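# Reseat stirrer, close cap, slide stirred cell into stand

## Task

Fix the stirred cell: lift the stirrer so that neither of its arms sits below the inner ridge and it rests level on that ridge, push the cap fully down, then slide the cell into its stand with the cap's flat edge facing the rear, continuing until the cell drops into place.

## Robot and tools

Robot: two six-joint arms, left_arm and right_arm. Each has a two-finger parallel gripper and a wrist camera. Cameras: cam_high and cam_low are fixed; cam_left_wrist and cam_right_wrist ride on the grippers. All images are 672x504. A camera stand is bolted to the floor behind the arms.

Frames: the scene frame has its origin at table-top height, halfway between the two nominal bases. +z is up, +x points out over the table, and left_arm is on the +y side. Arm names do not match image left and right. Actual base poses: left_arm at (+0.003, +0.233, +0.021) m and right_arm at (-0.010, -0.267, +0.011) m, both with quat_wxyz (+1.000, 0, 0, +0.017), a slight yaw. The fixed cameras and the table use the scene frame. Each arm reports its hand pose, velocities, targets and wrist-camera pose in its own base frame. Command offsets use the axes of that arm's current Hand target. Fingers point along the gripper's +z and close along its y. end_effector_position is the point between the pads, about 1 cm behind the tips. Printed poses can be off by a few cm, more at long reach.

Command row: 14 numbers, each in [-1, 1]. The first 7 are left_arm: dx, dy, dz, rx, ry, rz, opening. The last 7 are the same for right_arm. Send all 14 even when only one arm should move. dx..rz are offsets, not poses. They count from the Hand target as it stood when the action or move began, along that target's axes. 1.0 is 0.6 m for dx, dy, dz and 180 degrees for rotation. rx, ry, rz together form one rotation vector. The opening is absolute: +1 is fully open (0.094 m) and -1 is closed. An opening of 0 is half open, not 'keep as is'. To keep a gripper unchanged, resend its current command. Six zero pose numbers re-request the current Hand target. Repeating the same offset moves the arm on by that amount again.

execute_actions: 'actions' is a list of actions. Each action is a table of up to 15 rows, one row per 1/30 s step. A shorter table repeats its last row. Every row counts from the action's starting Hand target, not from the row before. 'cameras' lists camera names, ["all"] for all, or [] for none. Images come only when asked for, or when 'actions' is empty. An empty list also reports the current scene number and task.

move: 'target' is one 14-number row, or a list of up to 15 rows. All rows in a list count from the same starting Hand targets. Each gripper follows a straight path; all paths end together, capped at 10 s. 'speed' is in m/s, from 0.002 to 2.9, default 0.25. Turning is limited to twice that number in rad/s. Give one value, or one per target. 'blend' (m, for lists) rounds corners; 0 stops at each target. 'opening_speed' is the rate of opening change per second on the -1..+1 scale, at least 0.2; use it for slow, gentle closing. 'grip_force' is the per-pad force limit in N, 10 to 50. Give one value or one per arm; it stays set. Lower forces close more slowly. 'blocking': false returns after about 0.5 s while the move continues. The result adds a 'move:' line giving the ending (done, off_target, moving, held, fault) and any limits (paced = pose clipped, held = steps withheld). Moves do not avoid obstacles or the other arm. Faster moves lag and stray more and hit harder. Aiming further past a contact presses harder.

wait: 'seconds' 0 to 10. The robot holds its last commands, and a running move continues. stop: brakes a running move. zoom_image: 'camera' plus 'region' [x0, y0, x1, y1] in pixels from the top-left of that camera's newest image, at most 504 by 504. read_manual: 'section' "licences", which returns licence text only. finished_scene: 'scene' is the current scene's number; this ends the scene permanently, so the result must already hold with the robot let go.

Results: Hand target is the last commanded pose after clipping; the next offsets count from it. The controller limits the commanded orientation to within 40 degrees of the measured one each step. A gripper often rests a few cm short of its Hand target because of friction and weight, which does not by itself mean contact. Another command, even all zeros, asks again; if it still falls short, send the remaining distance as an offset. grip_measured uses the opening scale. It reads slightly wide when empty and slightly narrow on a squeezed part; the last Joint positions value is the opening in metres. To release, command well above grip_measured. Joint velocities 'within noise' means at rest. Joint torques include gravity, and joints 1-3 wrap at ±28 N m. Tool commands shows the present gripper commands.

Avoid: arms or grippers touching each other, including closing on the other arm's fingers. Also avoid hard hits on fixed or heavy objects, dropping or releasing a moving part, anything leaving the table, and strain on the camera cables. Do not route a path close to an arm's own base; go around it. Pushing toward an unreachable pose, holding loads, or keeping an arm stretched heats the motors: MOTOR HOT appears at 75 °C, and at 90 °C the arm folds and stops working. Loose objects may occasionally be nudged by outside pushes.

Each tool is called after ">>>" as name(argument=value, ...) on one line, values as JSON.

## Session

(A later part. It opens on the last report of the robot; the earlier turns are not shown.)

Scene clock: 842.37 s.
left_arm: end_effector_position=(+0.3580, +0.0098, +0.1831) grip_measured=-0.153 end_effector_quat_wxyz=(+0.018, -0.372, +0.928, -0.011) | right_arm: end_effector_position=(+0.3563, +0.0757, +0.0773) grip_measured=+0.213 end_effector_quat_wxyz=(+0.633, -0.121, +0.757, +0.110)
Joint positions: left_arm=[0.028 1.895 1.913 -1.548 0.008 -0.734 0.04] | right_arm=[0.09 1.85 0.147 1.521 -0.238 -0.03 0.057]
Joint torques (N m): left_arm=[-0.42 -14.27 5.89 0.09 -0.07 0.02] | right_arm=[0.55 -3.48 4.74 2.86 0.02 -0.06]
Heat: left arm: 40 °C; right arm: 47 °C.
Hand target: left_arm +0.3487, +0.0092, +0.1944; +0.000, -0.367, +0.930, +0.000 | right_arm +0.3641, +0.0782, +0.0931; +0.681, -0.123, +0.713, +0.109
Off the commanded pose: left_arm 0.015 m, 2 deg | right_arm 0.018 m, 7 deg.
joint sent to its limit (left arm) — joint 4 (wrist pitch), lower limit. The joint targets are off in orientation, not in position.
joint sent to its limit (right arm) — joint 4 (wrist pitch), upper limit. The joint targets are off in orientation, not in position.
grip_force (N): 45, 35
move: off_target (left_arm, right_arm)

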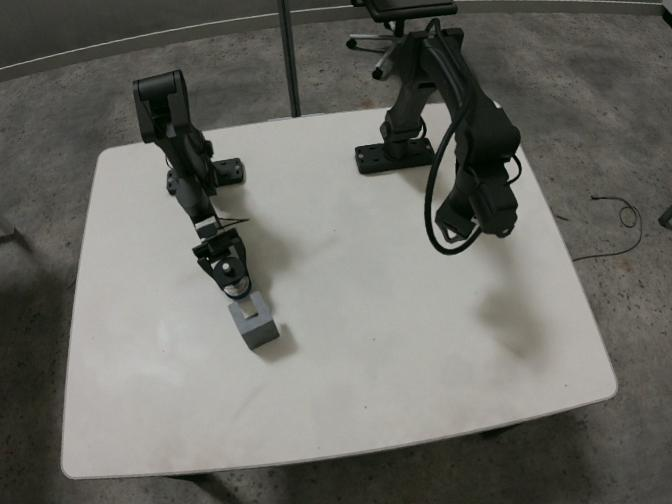

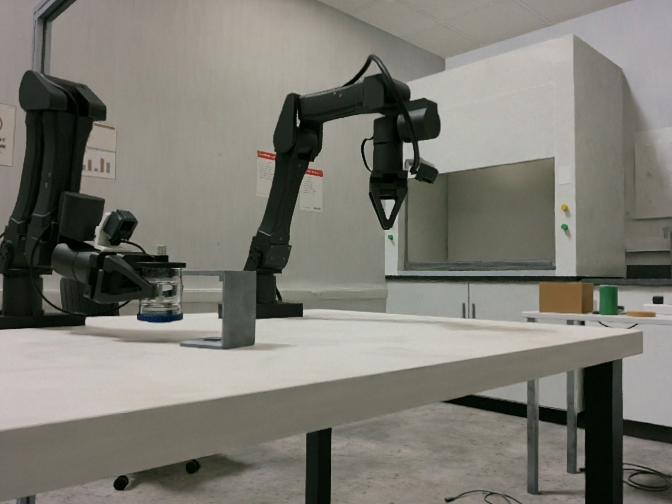

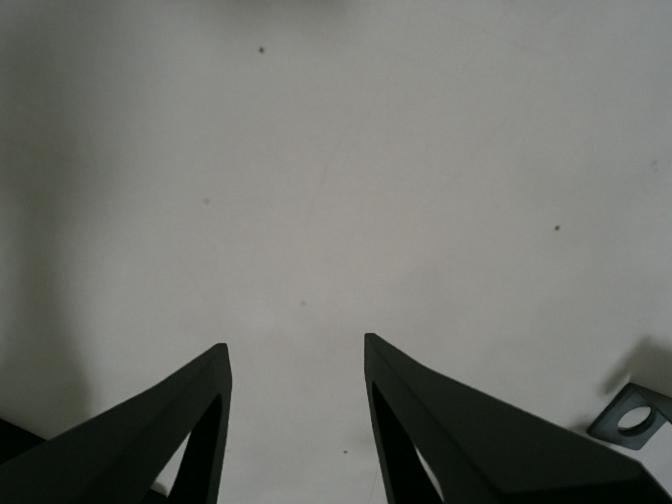

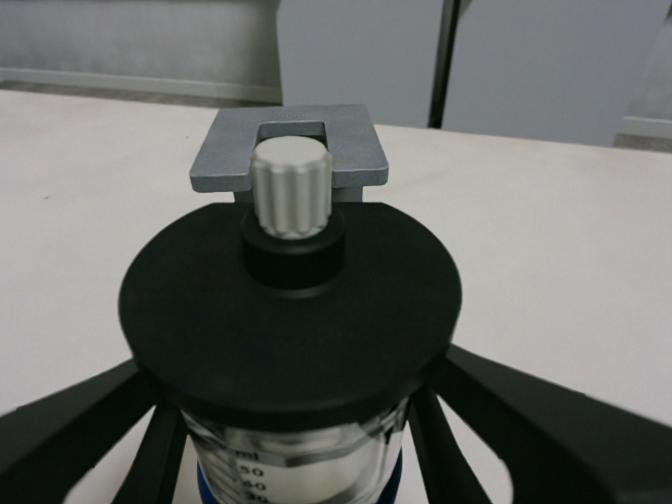

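>>> move(target=[0,0,0,0,0,0.0,-0.15,0.027,0.003,0.01,0.0,0,0,0.05], speed=0.05, cameras=["all"])

>>> zoom_image(camera="cam_low", region=[80, 240, 280, 360])

Scene clock: 851.47 s.
left_arm: end_effector_position=(+0.3580, +0.0098, +0.1831) grip_measured=-0.153 end_effector_quat_wxyz=(+0.018, -0.372, +0.928, -0.011) | right_arm: end_effector_position=(+0.3603, +0.0791, +0.0621) grip_measured=+0.213 end_effector_quat_wxyz=(+0.618, -0.126, +0.768, +0.110)
Joint positions: left_arm=[0.028 1.895 1.913 -1.548 0.008 -0.734 0.04] | right_arm=[0.101 1.915 0.173 1.523 -0.231 -0.038 0.057]
Joint torques (N m): left_arm=[-0.35 -14.22 5.93 0.1 -0.08 0.01] | right_arm=[0.57 -3.73 4.51 2.83 0.03 -0.06]
Heat: left arm: 40 °C; right arm: 47 °C.
Hand target: left_arm +0.3487, +0.0092, +0.1944; +0.000, -0.367, +0.930, +0.000 | right_arm +0.3684, +0.0814, +0.0765; +0.681, -0.123, +0.714, +0.109
Off the commanded pose: left_arm 0.015 m, 2 deg | right_arm 0.017 m, 10 deg.
joint sent to its limit (left arm) — joint 4 (wrist pitch), lower limit. The joint targets are off in orientation, not in position.
joint sent to its limit (right arm) — joint 4 (wrist pitch), upper limit. The joint targets are off in orientation, not in position.
grip_force (N): 45, 35
move: off_target (left_arm, right_arm)

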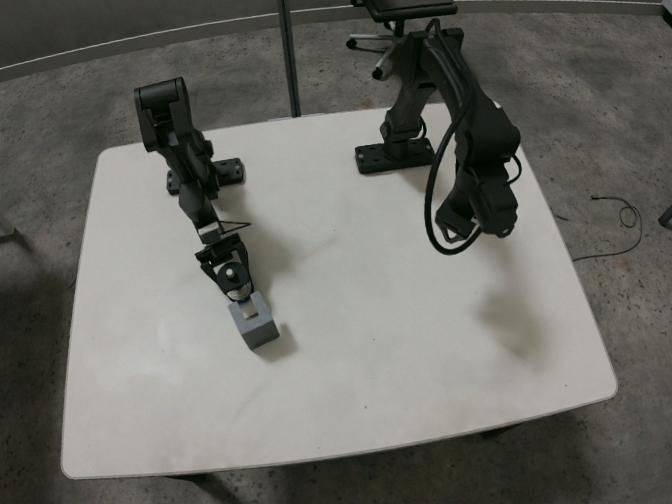

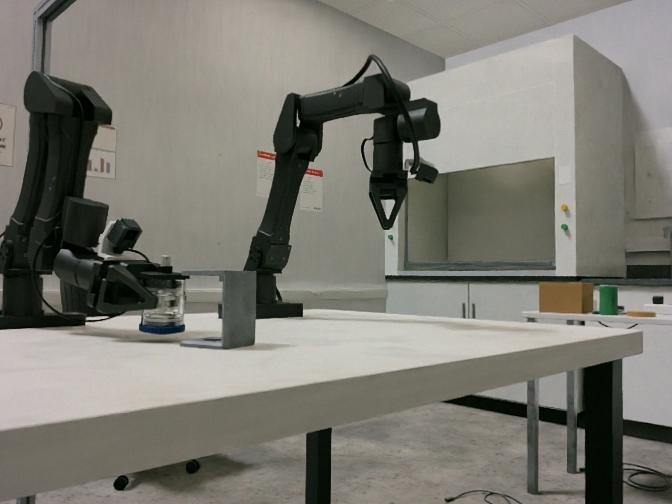

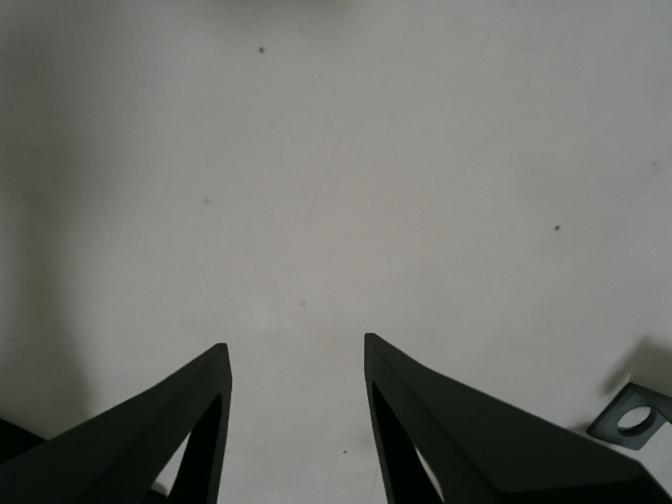

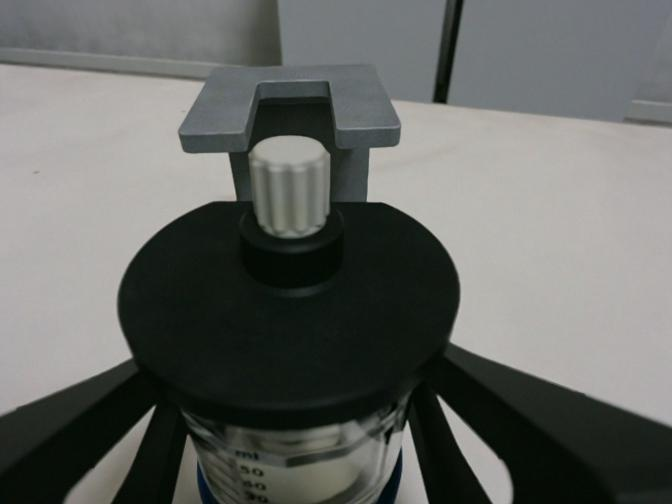

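Scaled by 2.520 from the camera's 672x504 image, which has a finer 960x720 frame.

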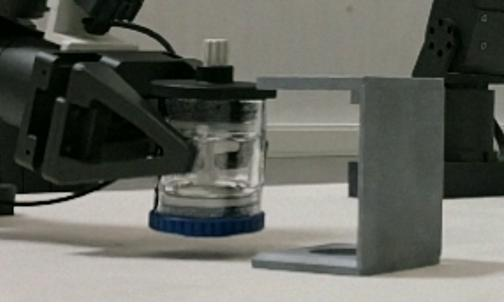

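>>> move(target=[0,0,0,0,0,0.0,-0.15,0.014,0.0,-0.008,0.0,0,0,0.05], speed=0.05, cameras=["cam_low","cam_right_wrist"])

>>> zoom_image(camera="cam_low", region=[120, 255, 270, 360])

Scene clock: 857.93 s.
left_arm: end_effector_position=(+0.3580, +0.0098, +0.1831) grip_measured=-0.153 end_effector_quat_wxyz=(+0.018, -0.372, +0.928, -0.011) | right_arm: end_effector_position=(+0.3597, +0.0790, +0.0580) grip_measured=+0.213 end_effector_quat_wxyz=(+0.614, -0.128, +0.771, +0.108)
Joint positions: left_arm=[0.028 1.895 1.913 -1.548 0.008 -0.734 0.04] | right_arm=[0.101 1.927 0.173 1.524 -0.231 -0.045 0.057]
Joint torques (N m): left_arm=[-0.34 -14.2 5.91 0.1 -0.07 0.01] | right_arm=[-0.05 -3.7 3.23 2.82 -0.05 -0.06]
Heat: left arm: 40 °C; right arm: 48 °C.
Hand target: left_arm +0.3487, +0.0092, +0.1944; +0.000, -0.367, +0.930, +0.000 | right_arm +0.3636, +0.0797, +0.0685; +0.681, -0.123, +0.713, +0.109
Off the commanded pose: left_arm 0.015 m, 2 deg | right_arm 0.011 m, 10 deg.
joint sent to its limit (left arm) — joint 4 (wrist pitch), lower limit. The joint targets are off in orientation, not in position.
joint sent to its limit (right arm) — joint 4 (wrist pitch), upper limit. The joint targets are off in orientation, not in position.
grip_force (N): 45, 35
move: off_target (left_arm, right_arm)
Images, in order (width x height): cam_low 672x504, cam_right_wrist 672x504.

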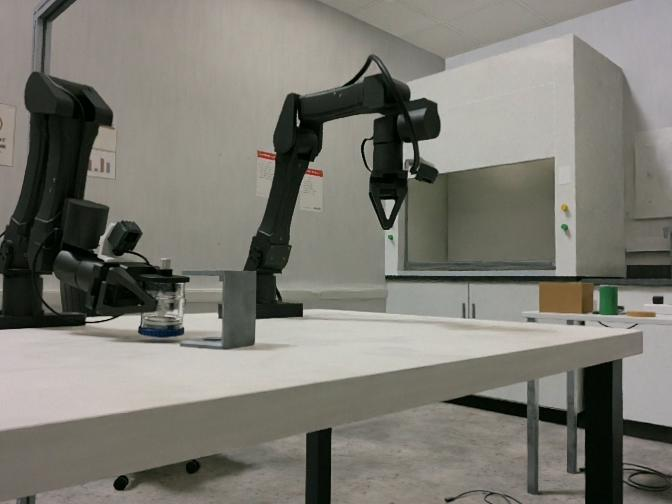

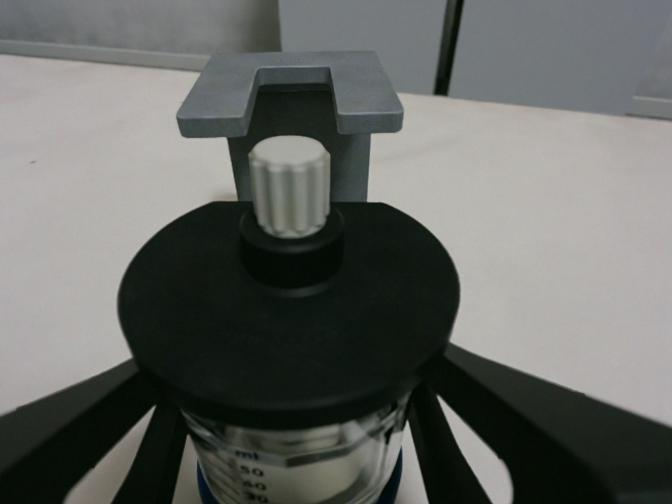

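Scaled by 3.360 from the camera's 672x504 image, which has a finer 960x720 frame.

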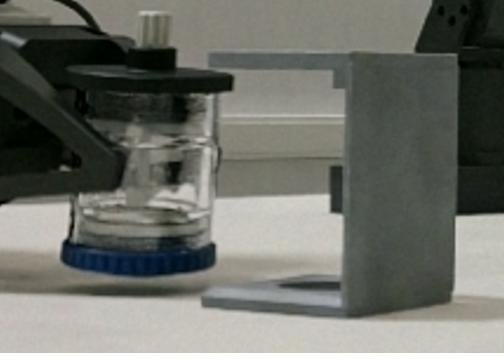

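>>> move(target=[[0,0,0,0,0,0.0,-0.15,0.005,0.0,0.0,0.0,0.03,0,0.05],[0,0,0,0,0,0.0,-0.15,0.005,0.0,0.045,0.0,0.03,0,0.05]], speed=0.05, cameras=["cam_low","cam_right_wrist","cam_high"])

>>> zoom_image(camera="cam_low", region=[120, 255, 270, 360])

Scene clock: 867.50 s.
left_arm: end_effector_position=(+0.3580, +0.0098, +0.1831) grip_measured=-0.153 end_effector_quat_wxyz=(+0.018, -0.372, +0.928, -0.011) | right_arm: end_effector_position=(+0.3817, +0.0860, +0.0519) grip_measured=+0.213 end_effector_quat_wxyz=(+0.618, -0.129, +0.768, +0.103)
Joint positions: left_arm=[0.028 1.895 1.913 -1.548 0.008 -0.734 0.04] | right_arm=[0.128 2.01 0.263 1.527 -0.199 -0.046 0.057]
Joint torques (N m): left_arm=[-0.47 -14.23 5.79 0.08 -0.08 0.03] | right_arm=[0.54 -4.23 4.33 2.78 0.05 0.04]
Heat: left arm: 40 °C; right arm: 49 °C.
Hand target: left_arm +0.3487, +0.0092, +0.1944; +0.000, -0.367, +0.930, +0.000 | right_arm +0.3890, +0.0882, +0.0641; +0.647, -0.128, +0.745, +0.103
Off the commanded pose: left_arm 0.015 m, 2 deg | right_arm 0.014 m, 4 deg.
joint sent to its limit (left arm) — joint 4 (wrist pitch), lower limit. The joint targets are off in orientation, not in position.
joint sent to its limit (right arm) — joint 4 (wrist pitch), upper limit. The joint targets still meet the commanded pose.
grip_force (N): 45, 35
move: off_target (left_arm, right_arm)
Images, in order (width x height): cam_high 672x504, cam_low 672x504, cam_right_wrist 672x504.

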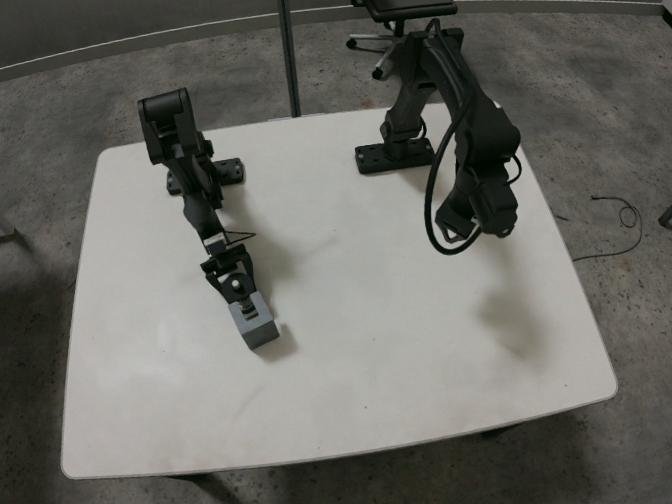

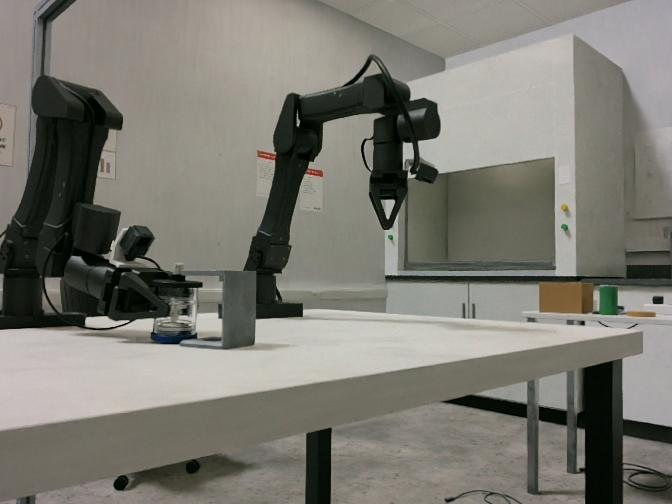

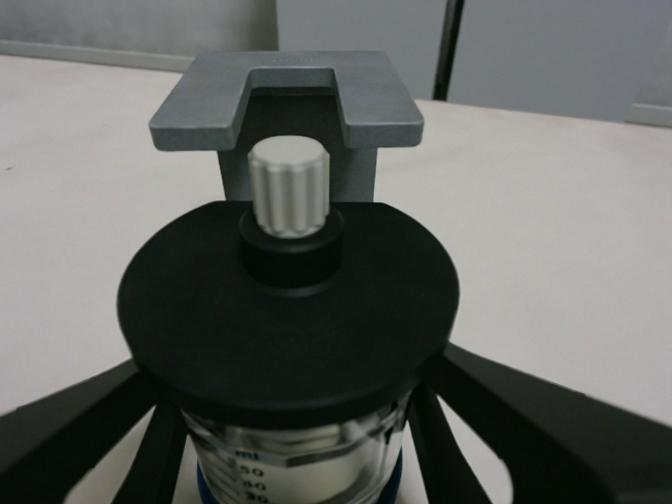

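Scaled by 3.360 from the camera's 672x504 image, which has a finer 960x720 frame.

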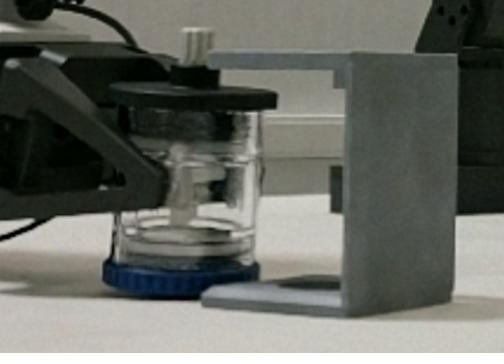

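>>> zoom_image(camera="cam_low", region=[145, 325, 205, 355])

>>> zoom_image(camera="cam_high", region=[200, 240, 300, 350])

Scaled by 8.400 from the camera's 672x504 image, which has a finer 960x720 frame.

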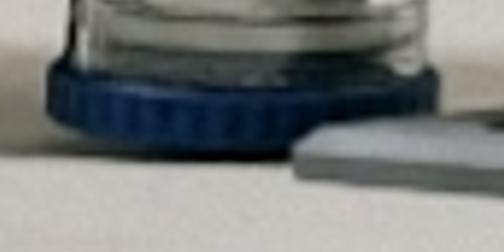

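Scaled by 4.582 from the camera's 672x504 image, which has a finer 960x720 frame.

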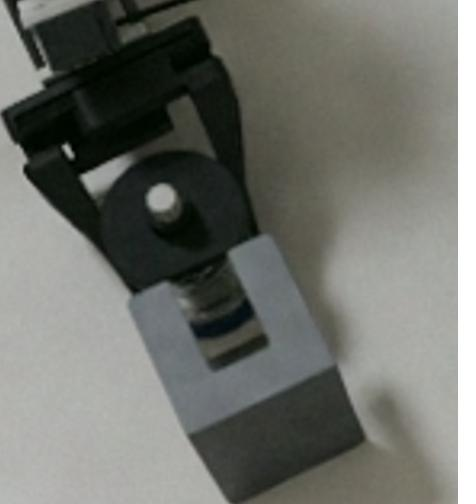

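>>> move(target=[0,0,0,0,0,0.0,-0.15,-0.015,0.0,-0.012,0.0,0.0,0,0.05], speed=0.04, cameras=["cam_low","cam_right_wrist","cam_high"])

>>> zoom_image(camera="cam_low", region=[120, 255, 270, 360])

Scene clock: 880.07 s.
left_arm: end_effector_position=(+0.3580, +0.0098, +0.1831) grip_measured=-0.153 end_effector_quat_wxyz=(+0.018, -0.372, +0.928, -0.011) | right_arm: end_effector_position=(+0.3818, +0.0859, +0.0519) grip_measured=+0.213 end_effector_quat_wxyz=(+0.618, -0.129, +0.768, +0.103)
Joint positions: left_arm=[0.028 1.895 1.913 -1.548 0.008 -0.734 0.04] | right_arm=[0.128 2.01 0.263 1.527 -0.198 -0.046 0.057]
Joint torques (N m): left_arm=[-0.42 -14.23 5.85 0.09 -0.07 0.02] | right_arm=[0.24 -7.54 2.14 2.75 0.01 0.06]
Heat: left arm: 40 °C; right arm: 51 °C.
Hand target: left_arm +0.3487, +0.0092, +0.1944; +0.000, -0.367, +0.930, +0.000 | right_arm +0.3834, +0.0864, +0.0740; +0.647, -0.128, +0.745, +0.103
Off the commanded pose: left_arm 0.015 m, 2 deg | right_arm 0.022 m, 4 deg.
joint sent to its limit (left arm) — joint 4 (wrist pitch), lower limit. The joint targets are off in orientation, not in position.
grip_force (N): 45, 35
move: off_target (left_arm, right_arm)
Images, in order (width x height): cam_high 672x504, cam_low 672x504, cam_right_wrist 672x504.

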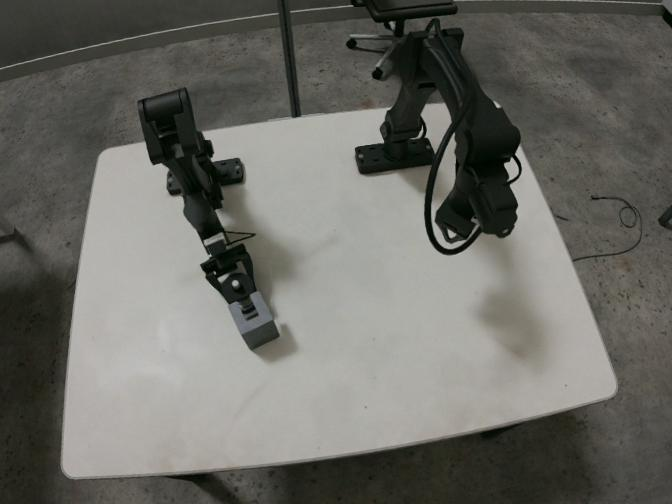

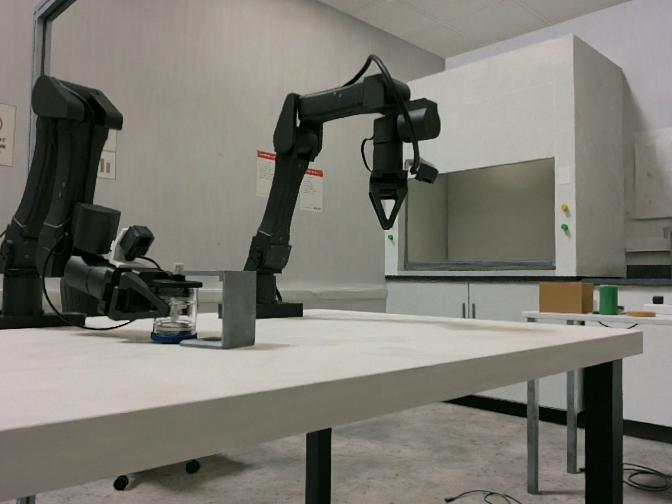

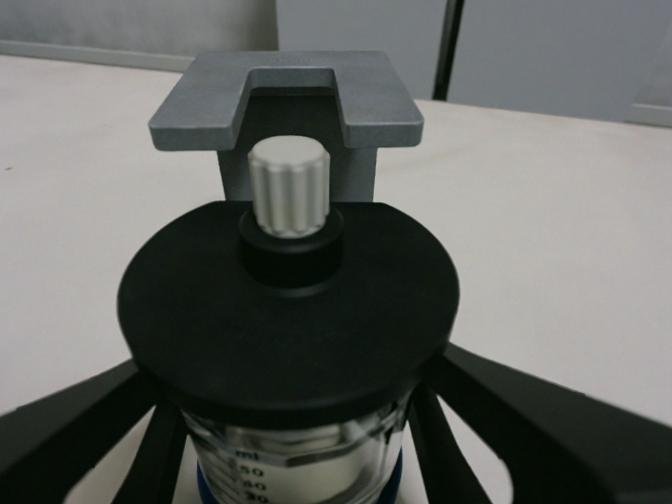

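Scaled by 3.360 from the camera's 672x504 image, which has a finer 960x720 frame.

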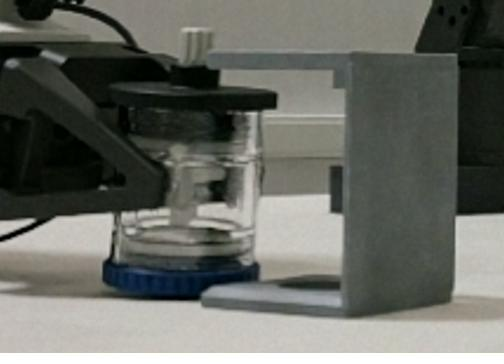

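>>> move(target=[0,0,0,0,0,0.0,-0.15,-0.014,0.0,0,0.0,0.0,0,0.05], speed=0.04, cameras=["cam_low","cam_right_wrist"])

>>> zoom_image(camera="cam_low", region=[120, 255, 270, 360])

Scene clock: 884.07 s.
left_arm: end_effector_position=(+0.3580, +0.0098, +0.1831) grip_measured=-0.153 end_effector_quat_wxyz=(+0.018, -0.372, +0.928, -0.011) | right_arm: end_effector_position=(+0.3827, +0.0860, +0.0610) grip_measured=+0.213 end_effector_quat_wxyz=(+0.622, -0.129, +0.765, +0.103)
Joint positions: left_arm=[0.028 1.895 1.913 -1.548 0.008 -0.734 0.04] | right_arm=[0.128 1.956 0.263 1.482 -0.198 -0.046 0.057]
Joint torques (N m): left_arm=[-0.44 -14.26 5.87 0.11 -0.06 0.03] | right_arm=[0.36 -8.17 2.71 2.53 0.02 0.06]
Heat: left arm: 40 °C; right arm: 51 °C.
Hand target: left_arm +0.3487, +0.0092, +0.1944; +0.000, -0.367, +0.930, +0.000 | right_arm +0.3845, +0.0869, +0.0822; +0.647, -0.128, +0.745, +0.103
Off the commanded pose: left_arm 0.015 m, 2 deg | right_arm 0.021 m, 4 deg.
joint sent to its limit (left arm) — joint 4 (wrist pitch), lower limit. The joint targets are off in orientation, not in position.
grip_force (N): 45, 35
move: off_target (left_arm, right_arm)
Images, in order (width x height): cam_low 672x504, cam_right_wrist 672x504.

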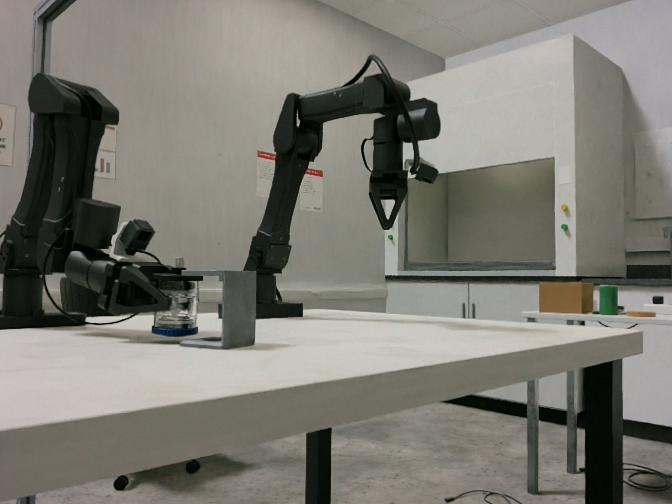

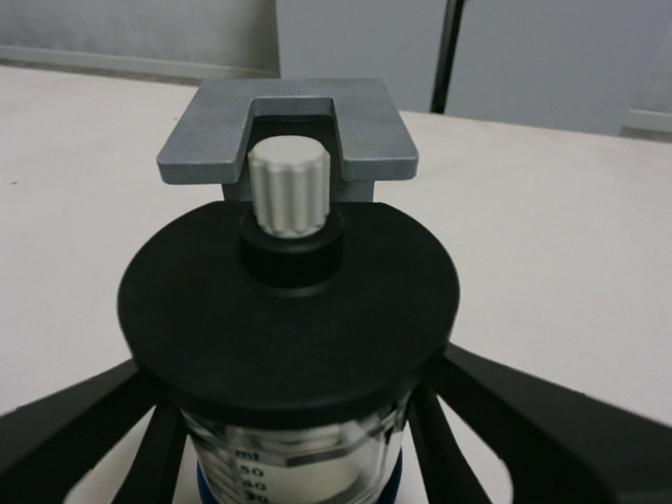

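Scaled by 3.360 from the camera's 672x504 image, which has a finer 960x720 frame.

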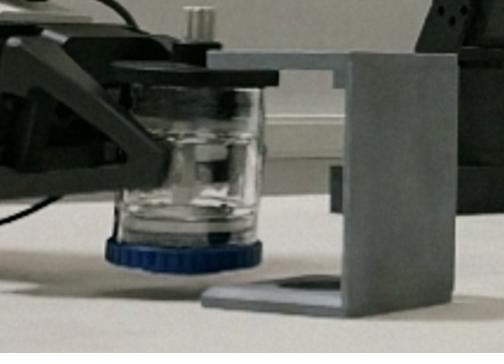

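>>> move(target=[0,0,0,0,0,0.0,-0.15,0.002,0.0,0.025,0.0,0.0,0,0.05], speed=0.04, cameras=["cam_low","cam_right_wrist"])

>>> zoom_image(camera="cam_low", region=[120, 255, 270, 360])

Scene clock: 895.47 s.
left_arm: end_effector_position=(+0.3580, +0.0098, +0.1831) grip_measured=-0.153 end_effector_quat_wxyz=(+0.018, -0.372, +0.928, -0.011) | right_arm: end_effector_position=(+0.3909, +0.0892, +0.0651) grip_measured=+0.213 end_effector_quat_wxyz=(+0.627, -0.130, +0.762, +0.101)
Joint positions: left_arm=[0.028 1.895 1.913 -1.548 0.008 -0.734 0.04] | right_arm=[0.138 1.956 0.295 1.463 -0.188 -0.046 0.057]
Joint torques (N m): left_arm=[-0.42 -14.15 5.91 0.09 -0.08 0.03] | right_arm=[0.55 -5.5 5 2.54 0.03 0.09]
Heat: left arm: 40 °C; right arm: 51 °C.
Hand target: left_arm +0.3487, +0.0092, +0.1944; +0.000, -0.367, +0.930, +0.000 | right_arm +0.3984, +0.0917, +0.0790; +0.647, -0.128, +0.745, +0.103
Off the commanded pose: left_arm 0.015 m, 2 deg | right_arm 0.016 m, 3 deg.
joint sent to its limit (left arm) — joint 4 (wrist pitch), lower limit. The joint targets are off in orientation, not in position.
grip_force (N): 45, 35
move: off_target (left_arm, right_arm)
Images, in order (width x height): cam_low 672x504, cam_right_wrist 672x504.

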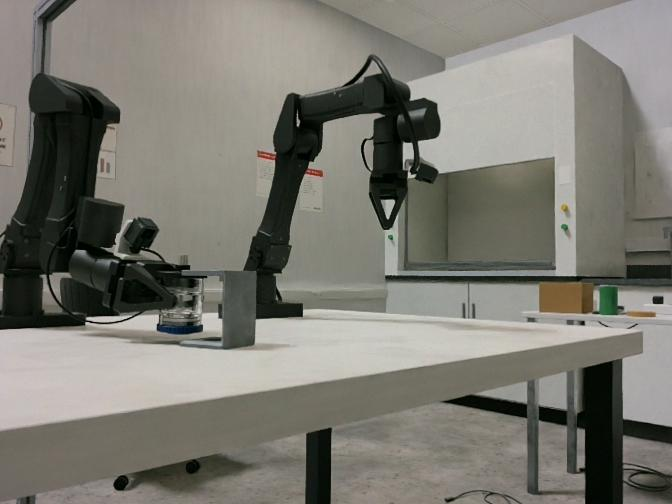

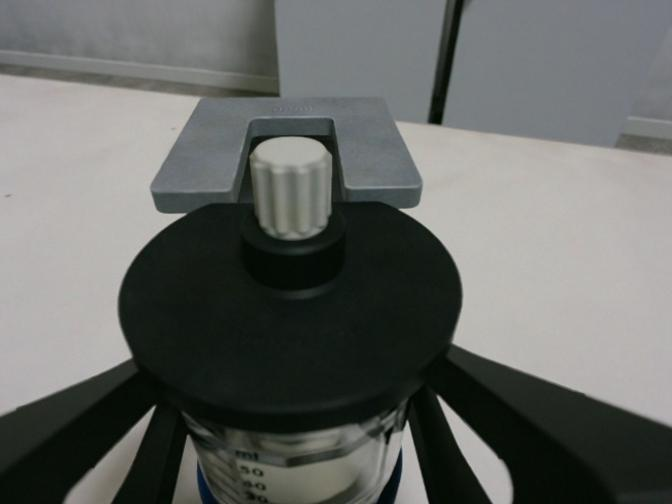

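Scaled by 3.360 from the camera's 672x504 image, which has a finer 960x720 frame.

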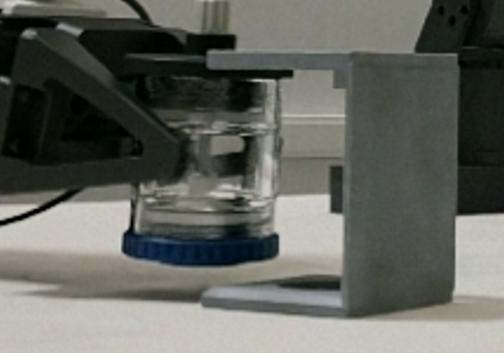

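>>> move(target=[0,0,0,0,0,0.0,-0.15,0.013,0.0,0.0,0.0,0.0,0,0.05], speed=0.04, cameras=["cam_low","cam_right_wrist"])

>>> zoom_image(camera="cam_low", region=[120, 255, 270, 360])

Scene clock: 899.73 s.
left_arm: end_effector_position=(+0.3580, +0.0098, +0.1831) grip_measured=-0.153 end_effector_quat_wxyz=(+0.018, -0.372, +0.928, -0.011) | right_arm: end_effector_position=(+0.3900, +0.0890, +0.0572) grip_measured=+0.213 end_effector_quat_wxyz=(+0.622, -0.130, +0.766, +0.101)
Joint positions: left_arm=[0.028 1.895 1.913 -1.548 0.008 -0.734 0.04] | right_arm=[0.138 1.99 0.295 1.484 -0.188 -0.046 0.057]
Joint torques (N m): left_arm=[-0.46 -14.32 5.91 0.11 -0.07 0.04] | right_arm=[0.42 -4.38 4.53 2.86 0.02 0.06]
Heat: left arm: 40 °C; right arm: 52 °C.
Hand target: left_arm +0.3487, +0.0092, +0.1944; +0.000, -0.367, +0.930, +0.000 | right_arm +0.3974, +0.0913, +0.0713; +0.647, -0.128, +0.745, +0.103
Off the commanded pose: left_arm 0.015 m, 2 deg | right_arm 0.016 m, 4 deg.
joint sent to its limit (left arm) — joint 4 (wrist pitch), lower limit. The joint targets are off in orientation, not in position.
grip_force (N): 45, 35
move: off_target (left_arm, right_arm)
Images, in order (width x height): cam_low 672x504, cam_right_wrist 672x504.

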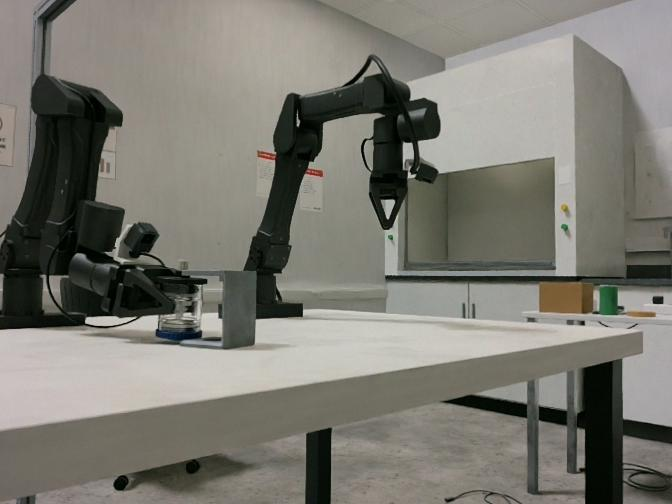

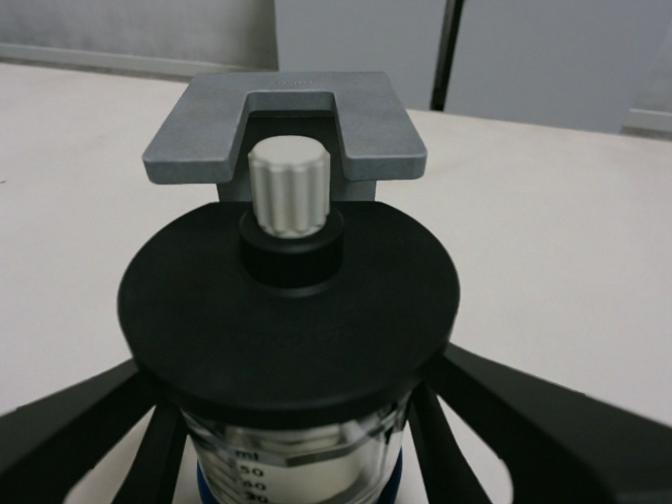

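Scaled by 3.360 from the camera's 672x504 image, which has a finer 960x720 frame.

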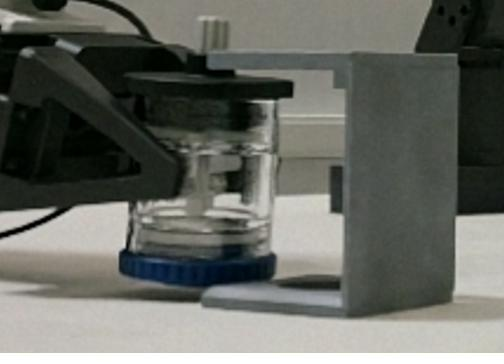

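>>> move(target=[0,0,0,0,0,0.0,-0.15,-0.003,0.0,0.02,0.0,0.0,0,0.05], speed=0.04, cameras=["cam_low","cam_right_wrist"])

>>> zoom_image(camera="cam_low", region=[120, 255, 270, 360])

Scene clock: 904.97 s.
left_arm: end_effector_position=(+0.3580, +0.0098, +0.1831) grip_measured=-0.153 end_effector_quat_wxyz=(+0.018, -0.372, +0.928, -0.011) | right_arm: end_effector_position=(+0.4013, +0.0926, +0.0616) grip_measured=+0.213 end_effector_quat_wxyz=(+0.629, -0.131, +0.759, +0.101)
Joint positions: left_arm=[0.028 1.895 1.913 -1.548 0.008 -0.734 0.04] | right_arm=[0.146 2.003 0.338 1.474 -0.18 -0.046 0.057]
Joint torques (N m): left_arm=[-0.38 -14.28 5.89 0.09 -0.07 0.01] | right_arm=[0.55 -4.68 5.2 2.6 0.04 0.09]
Heat: left arm: 40 °C; right arm: 52 °C.
Hand target: left_arm +0.3487, +0.0092, +0.1944; +0.000, -0.367, +0.930, +0.000 | right_arm +0.4089, +0.0952, +0.0715; +0.647, -0.128, +0.745, +0.103
Off the commanded pose: left_arm 0.015 m, 2 deg | right_arm 0.013 m, 3 deg.
joint sent to its limit (left arm) — joint 4 (wrist pitch), lower limit. The joint targets are off in orientation, not in position.
grip_force (N): 45, 35
move: off_target (left_arm, right_arm)
Images, in order (width x height): cam_low 672x504, cam_right_wrist 672x504.

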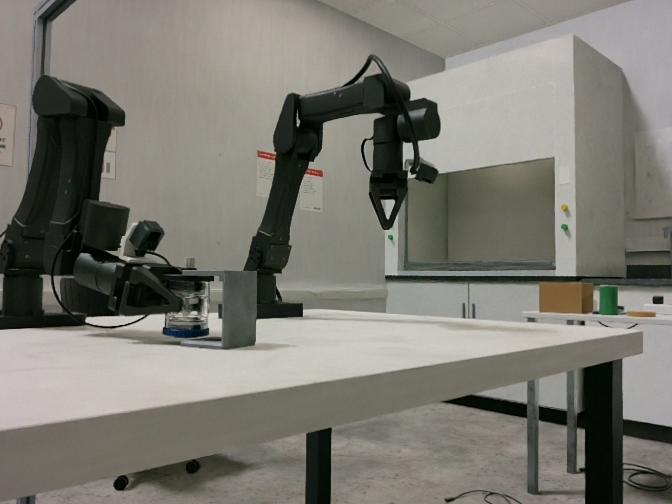

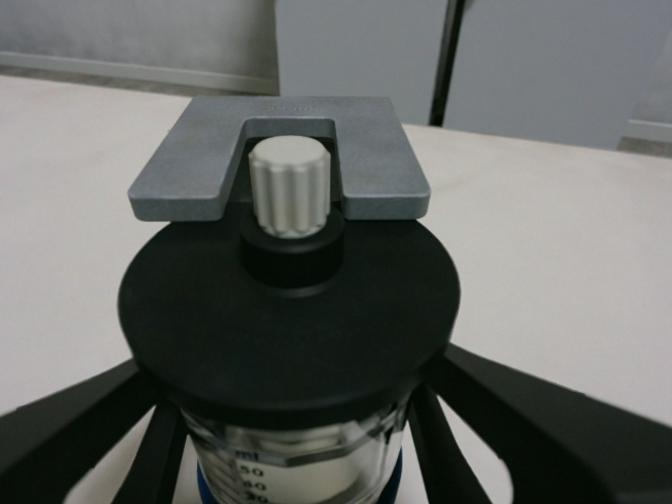

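Scaled by 3.360 from the camera's 672x504 image, which has a finer 960x720 frame.

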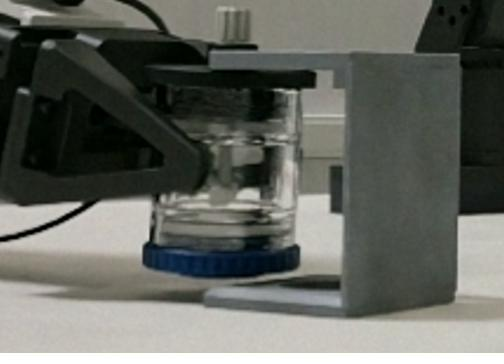

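>>> move(target=[[0,0,0,0,0,0.0,-0.15,0.009,0.001,0.0,0.0,0.0,0,0.05],[0,0,0,0,0,0.0,-0.15,0.011,0.001,0.02,0.0,0.0,0,0.05]], speed=0.04, cameras=["cam_low","cam_right_wrist"])

>>> zoom_image(camera="cam_low", region=[120, 255, 270, 360])

Scene clock: 913.77 s.
left_arm: end_effector_position=(+0.3580, +0.0098, +0.1831) grip_measured=-0.153 end_effector_quat_wxyz=(+0.018, -0.372, +0.928, -0.011) | right_arm: end_effector_position=(+0.4131, +0.0969, +0.0583) grip_measured=+0.213 end_effector_quat_wxyz=(+0.636, -0.132, +0.754, +0.101)
Joint positions: left_arm=[0.028 1.895 1.913 -1.548 0.008 -0.734 0.04] | right_arm=[0.155 2.063 0.388 1.501 -0.172 -0.046 0.057]
Joint torques (N m): left_arm=[-0.38 -14.2 5.82 0.1 -0.07 0.03] | right_arm=[0.57 -4.85 4.92 2.47 0.06 0.1]
Heat: left arm: 40 °C; right arm: 51 °C.
Hand target: left_arm +0.3487, +0.0092, +0.1944; +0.000, -0.367, +0.930, +0.000 | right_arm +0.4190, +0.0991, +0.0631; +0.647, -0.128, +0.745, +0.103
Off the commanded pose: left_arm 0.015 m, 2 deg | right_arm 0.008 m, 2 deg.
joint sent to its limit (left arm) — joint 4 (wrist pitch), lower limit. The joint targets are off in orientation, not in position.
grip_force (N): 45, 35
move: off_target (left_arm)
Images, in order (width x height): cam_low 672x504, cam_right_wrist 672x504.

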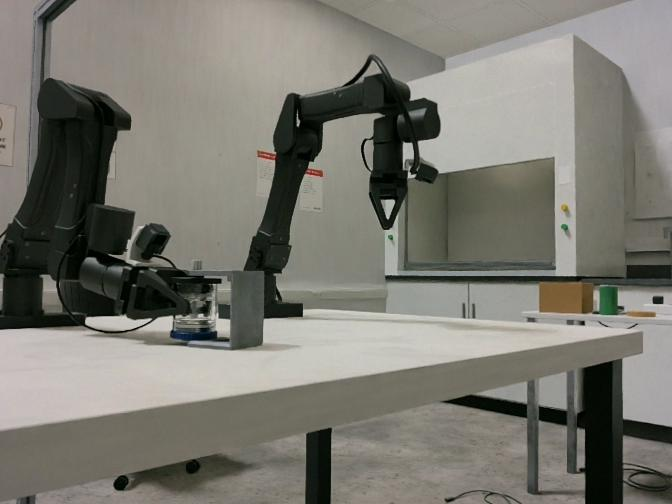

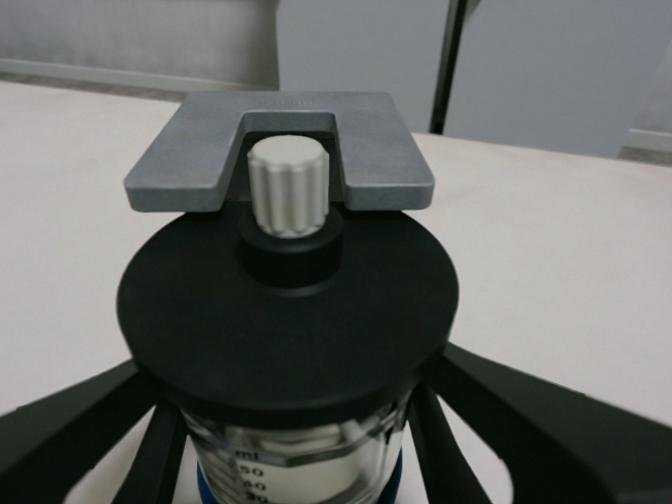

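Scaled by 3.360 from the camera's 672x504 image, which has a finer 960x720 frame.

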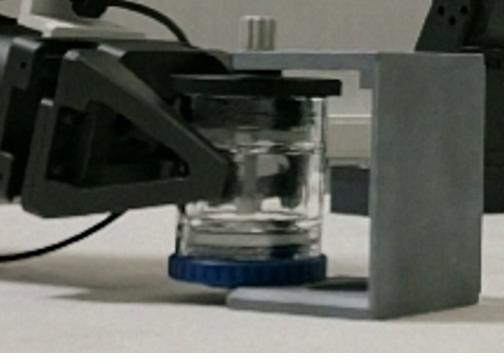

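>>> zoom_image(camera="cam_low", region=[160, 255, 230, 300])

>>> zoom_image(camera="cam_low", region=[160, 320, 240, 355])

>>> zoom_image(camera="cam_right_wrist", region=[110, 80, 450, 300])

Scaled by 7.200 from the camera's 672x504 image, which has a finer 960x720 frame.

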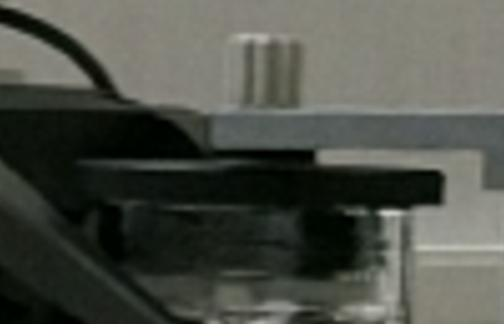

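Scaled by 6.300 from the camera's 672x504 image, which has a finer 960x720 frame.

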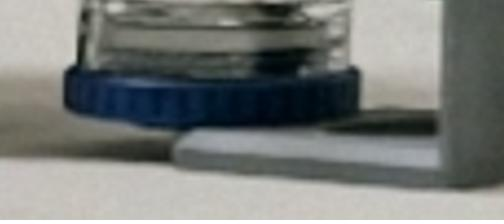

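Scaled by 1.482 from the camera's 672x504 image, which has a finer 960x720 frame.

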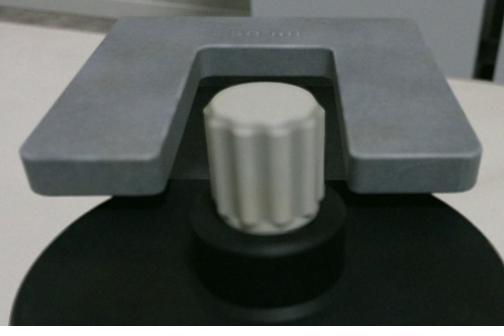

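>>> move(target=[0,0,0,0,0,0.0,-0.15,-0.006,0.004,-0.01,0.0,0.0,0,0.05], speed=0.04, cameras=["cam_low","cam_right_wrist"])

>>> zoom_image(camera="cam_low", region=[120, 255, 270, 360])

>>> zoom_image(camera="cam_right_wrist", region=[110, 80, 450, 300])

Scene clock: 936.73 s.
left_arm: end_effector_position=(+0.3580, +0.0098, +0.1831) grip_measured=-0.153 end_effector_quat_wxyz=(+0.018, -0.372, +0.928, -0.011) | right_arm: end_effector_position=(+0.4131, +0.0976, +0.0582) grip_measured=+0.213 end_effector_quat_wxyz=(+0.636, -0.131, +0.754, +0.099)
Joint positions: left_arm=[0.028 1.895 1.913 -1.548 0.008 -0.734 0.04] | right_arm=[0.16 2.063 0.388 1.501 -0.164 -0.046 0.057]
Joint torques (N m): left_arm=[-0.38 -14.28 5.89 0.09 -0.07 0.03] | right_arm=[0.66 -7.04 2.84 2.42 0.05 0.11]
Heat: left arm: 41 °C; right arm: 50 °C.
Hand target: left_arm +0.3487, +0.0092, +0.1944; +0.000, -0.367, +0.930, +0.000 | right_arm +0.4131, +0.0997, +0.0675; +0.647, -0.128, +0.745, +0.103
Off the commanded pose: left_arm 0.015 m, 2 deg | right_arm 0.010 m, 2 deg.
joint sent to its limit (left arm) — joint 4 (wrist pitch), lower limit. The joint targets are off in orientation, not in position.
grip_force (N): 45, 35
move: off_target (left_arm)
Images, in order (width x height): cam_low 672x504, cam_right_wrist 672x504.

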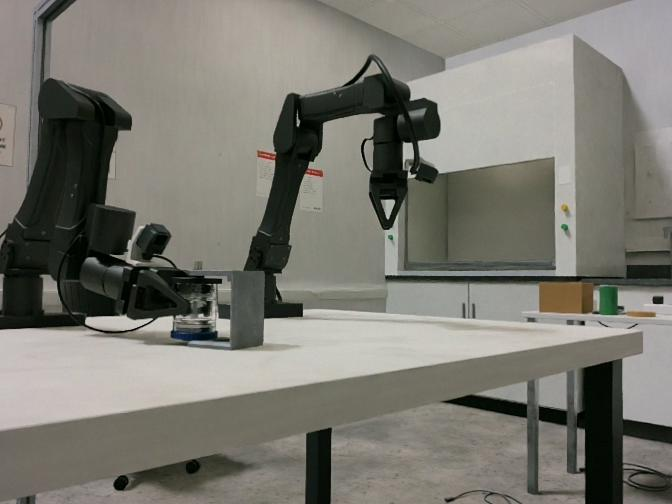

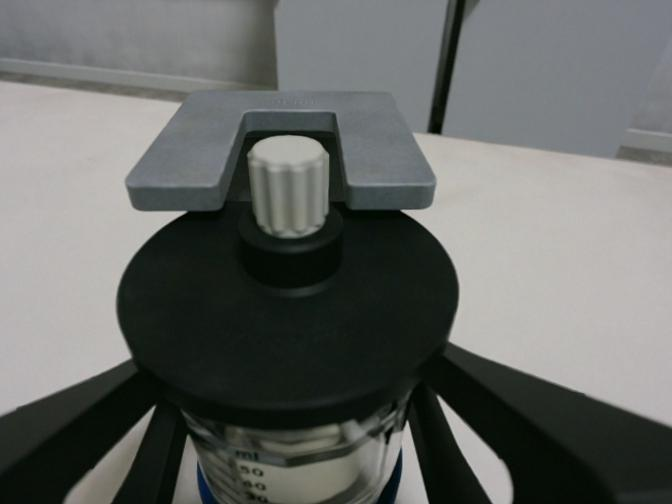

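Scaled by 3.360 from the camera's 672x504 image, which has a finer 960x720 frame.

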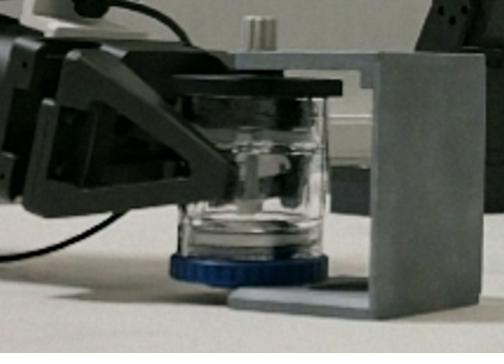

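Scaled by 1.482 from the camera's 672x504 image, which has a finer 960x720 frame.

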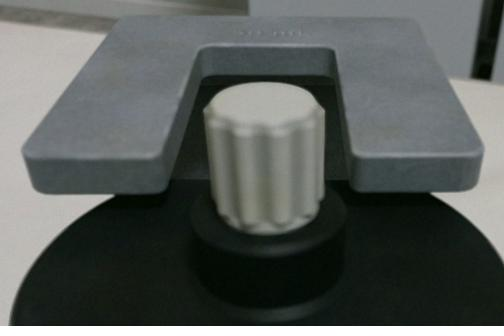

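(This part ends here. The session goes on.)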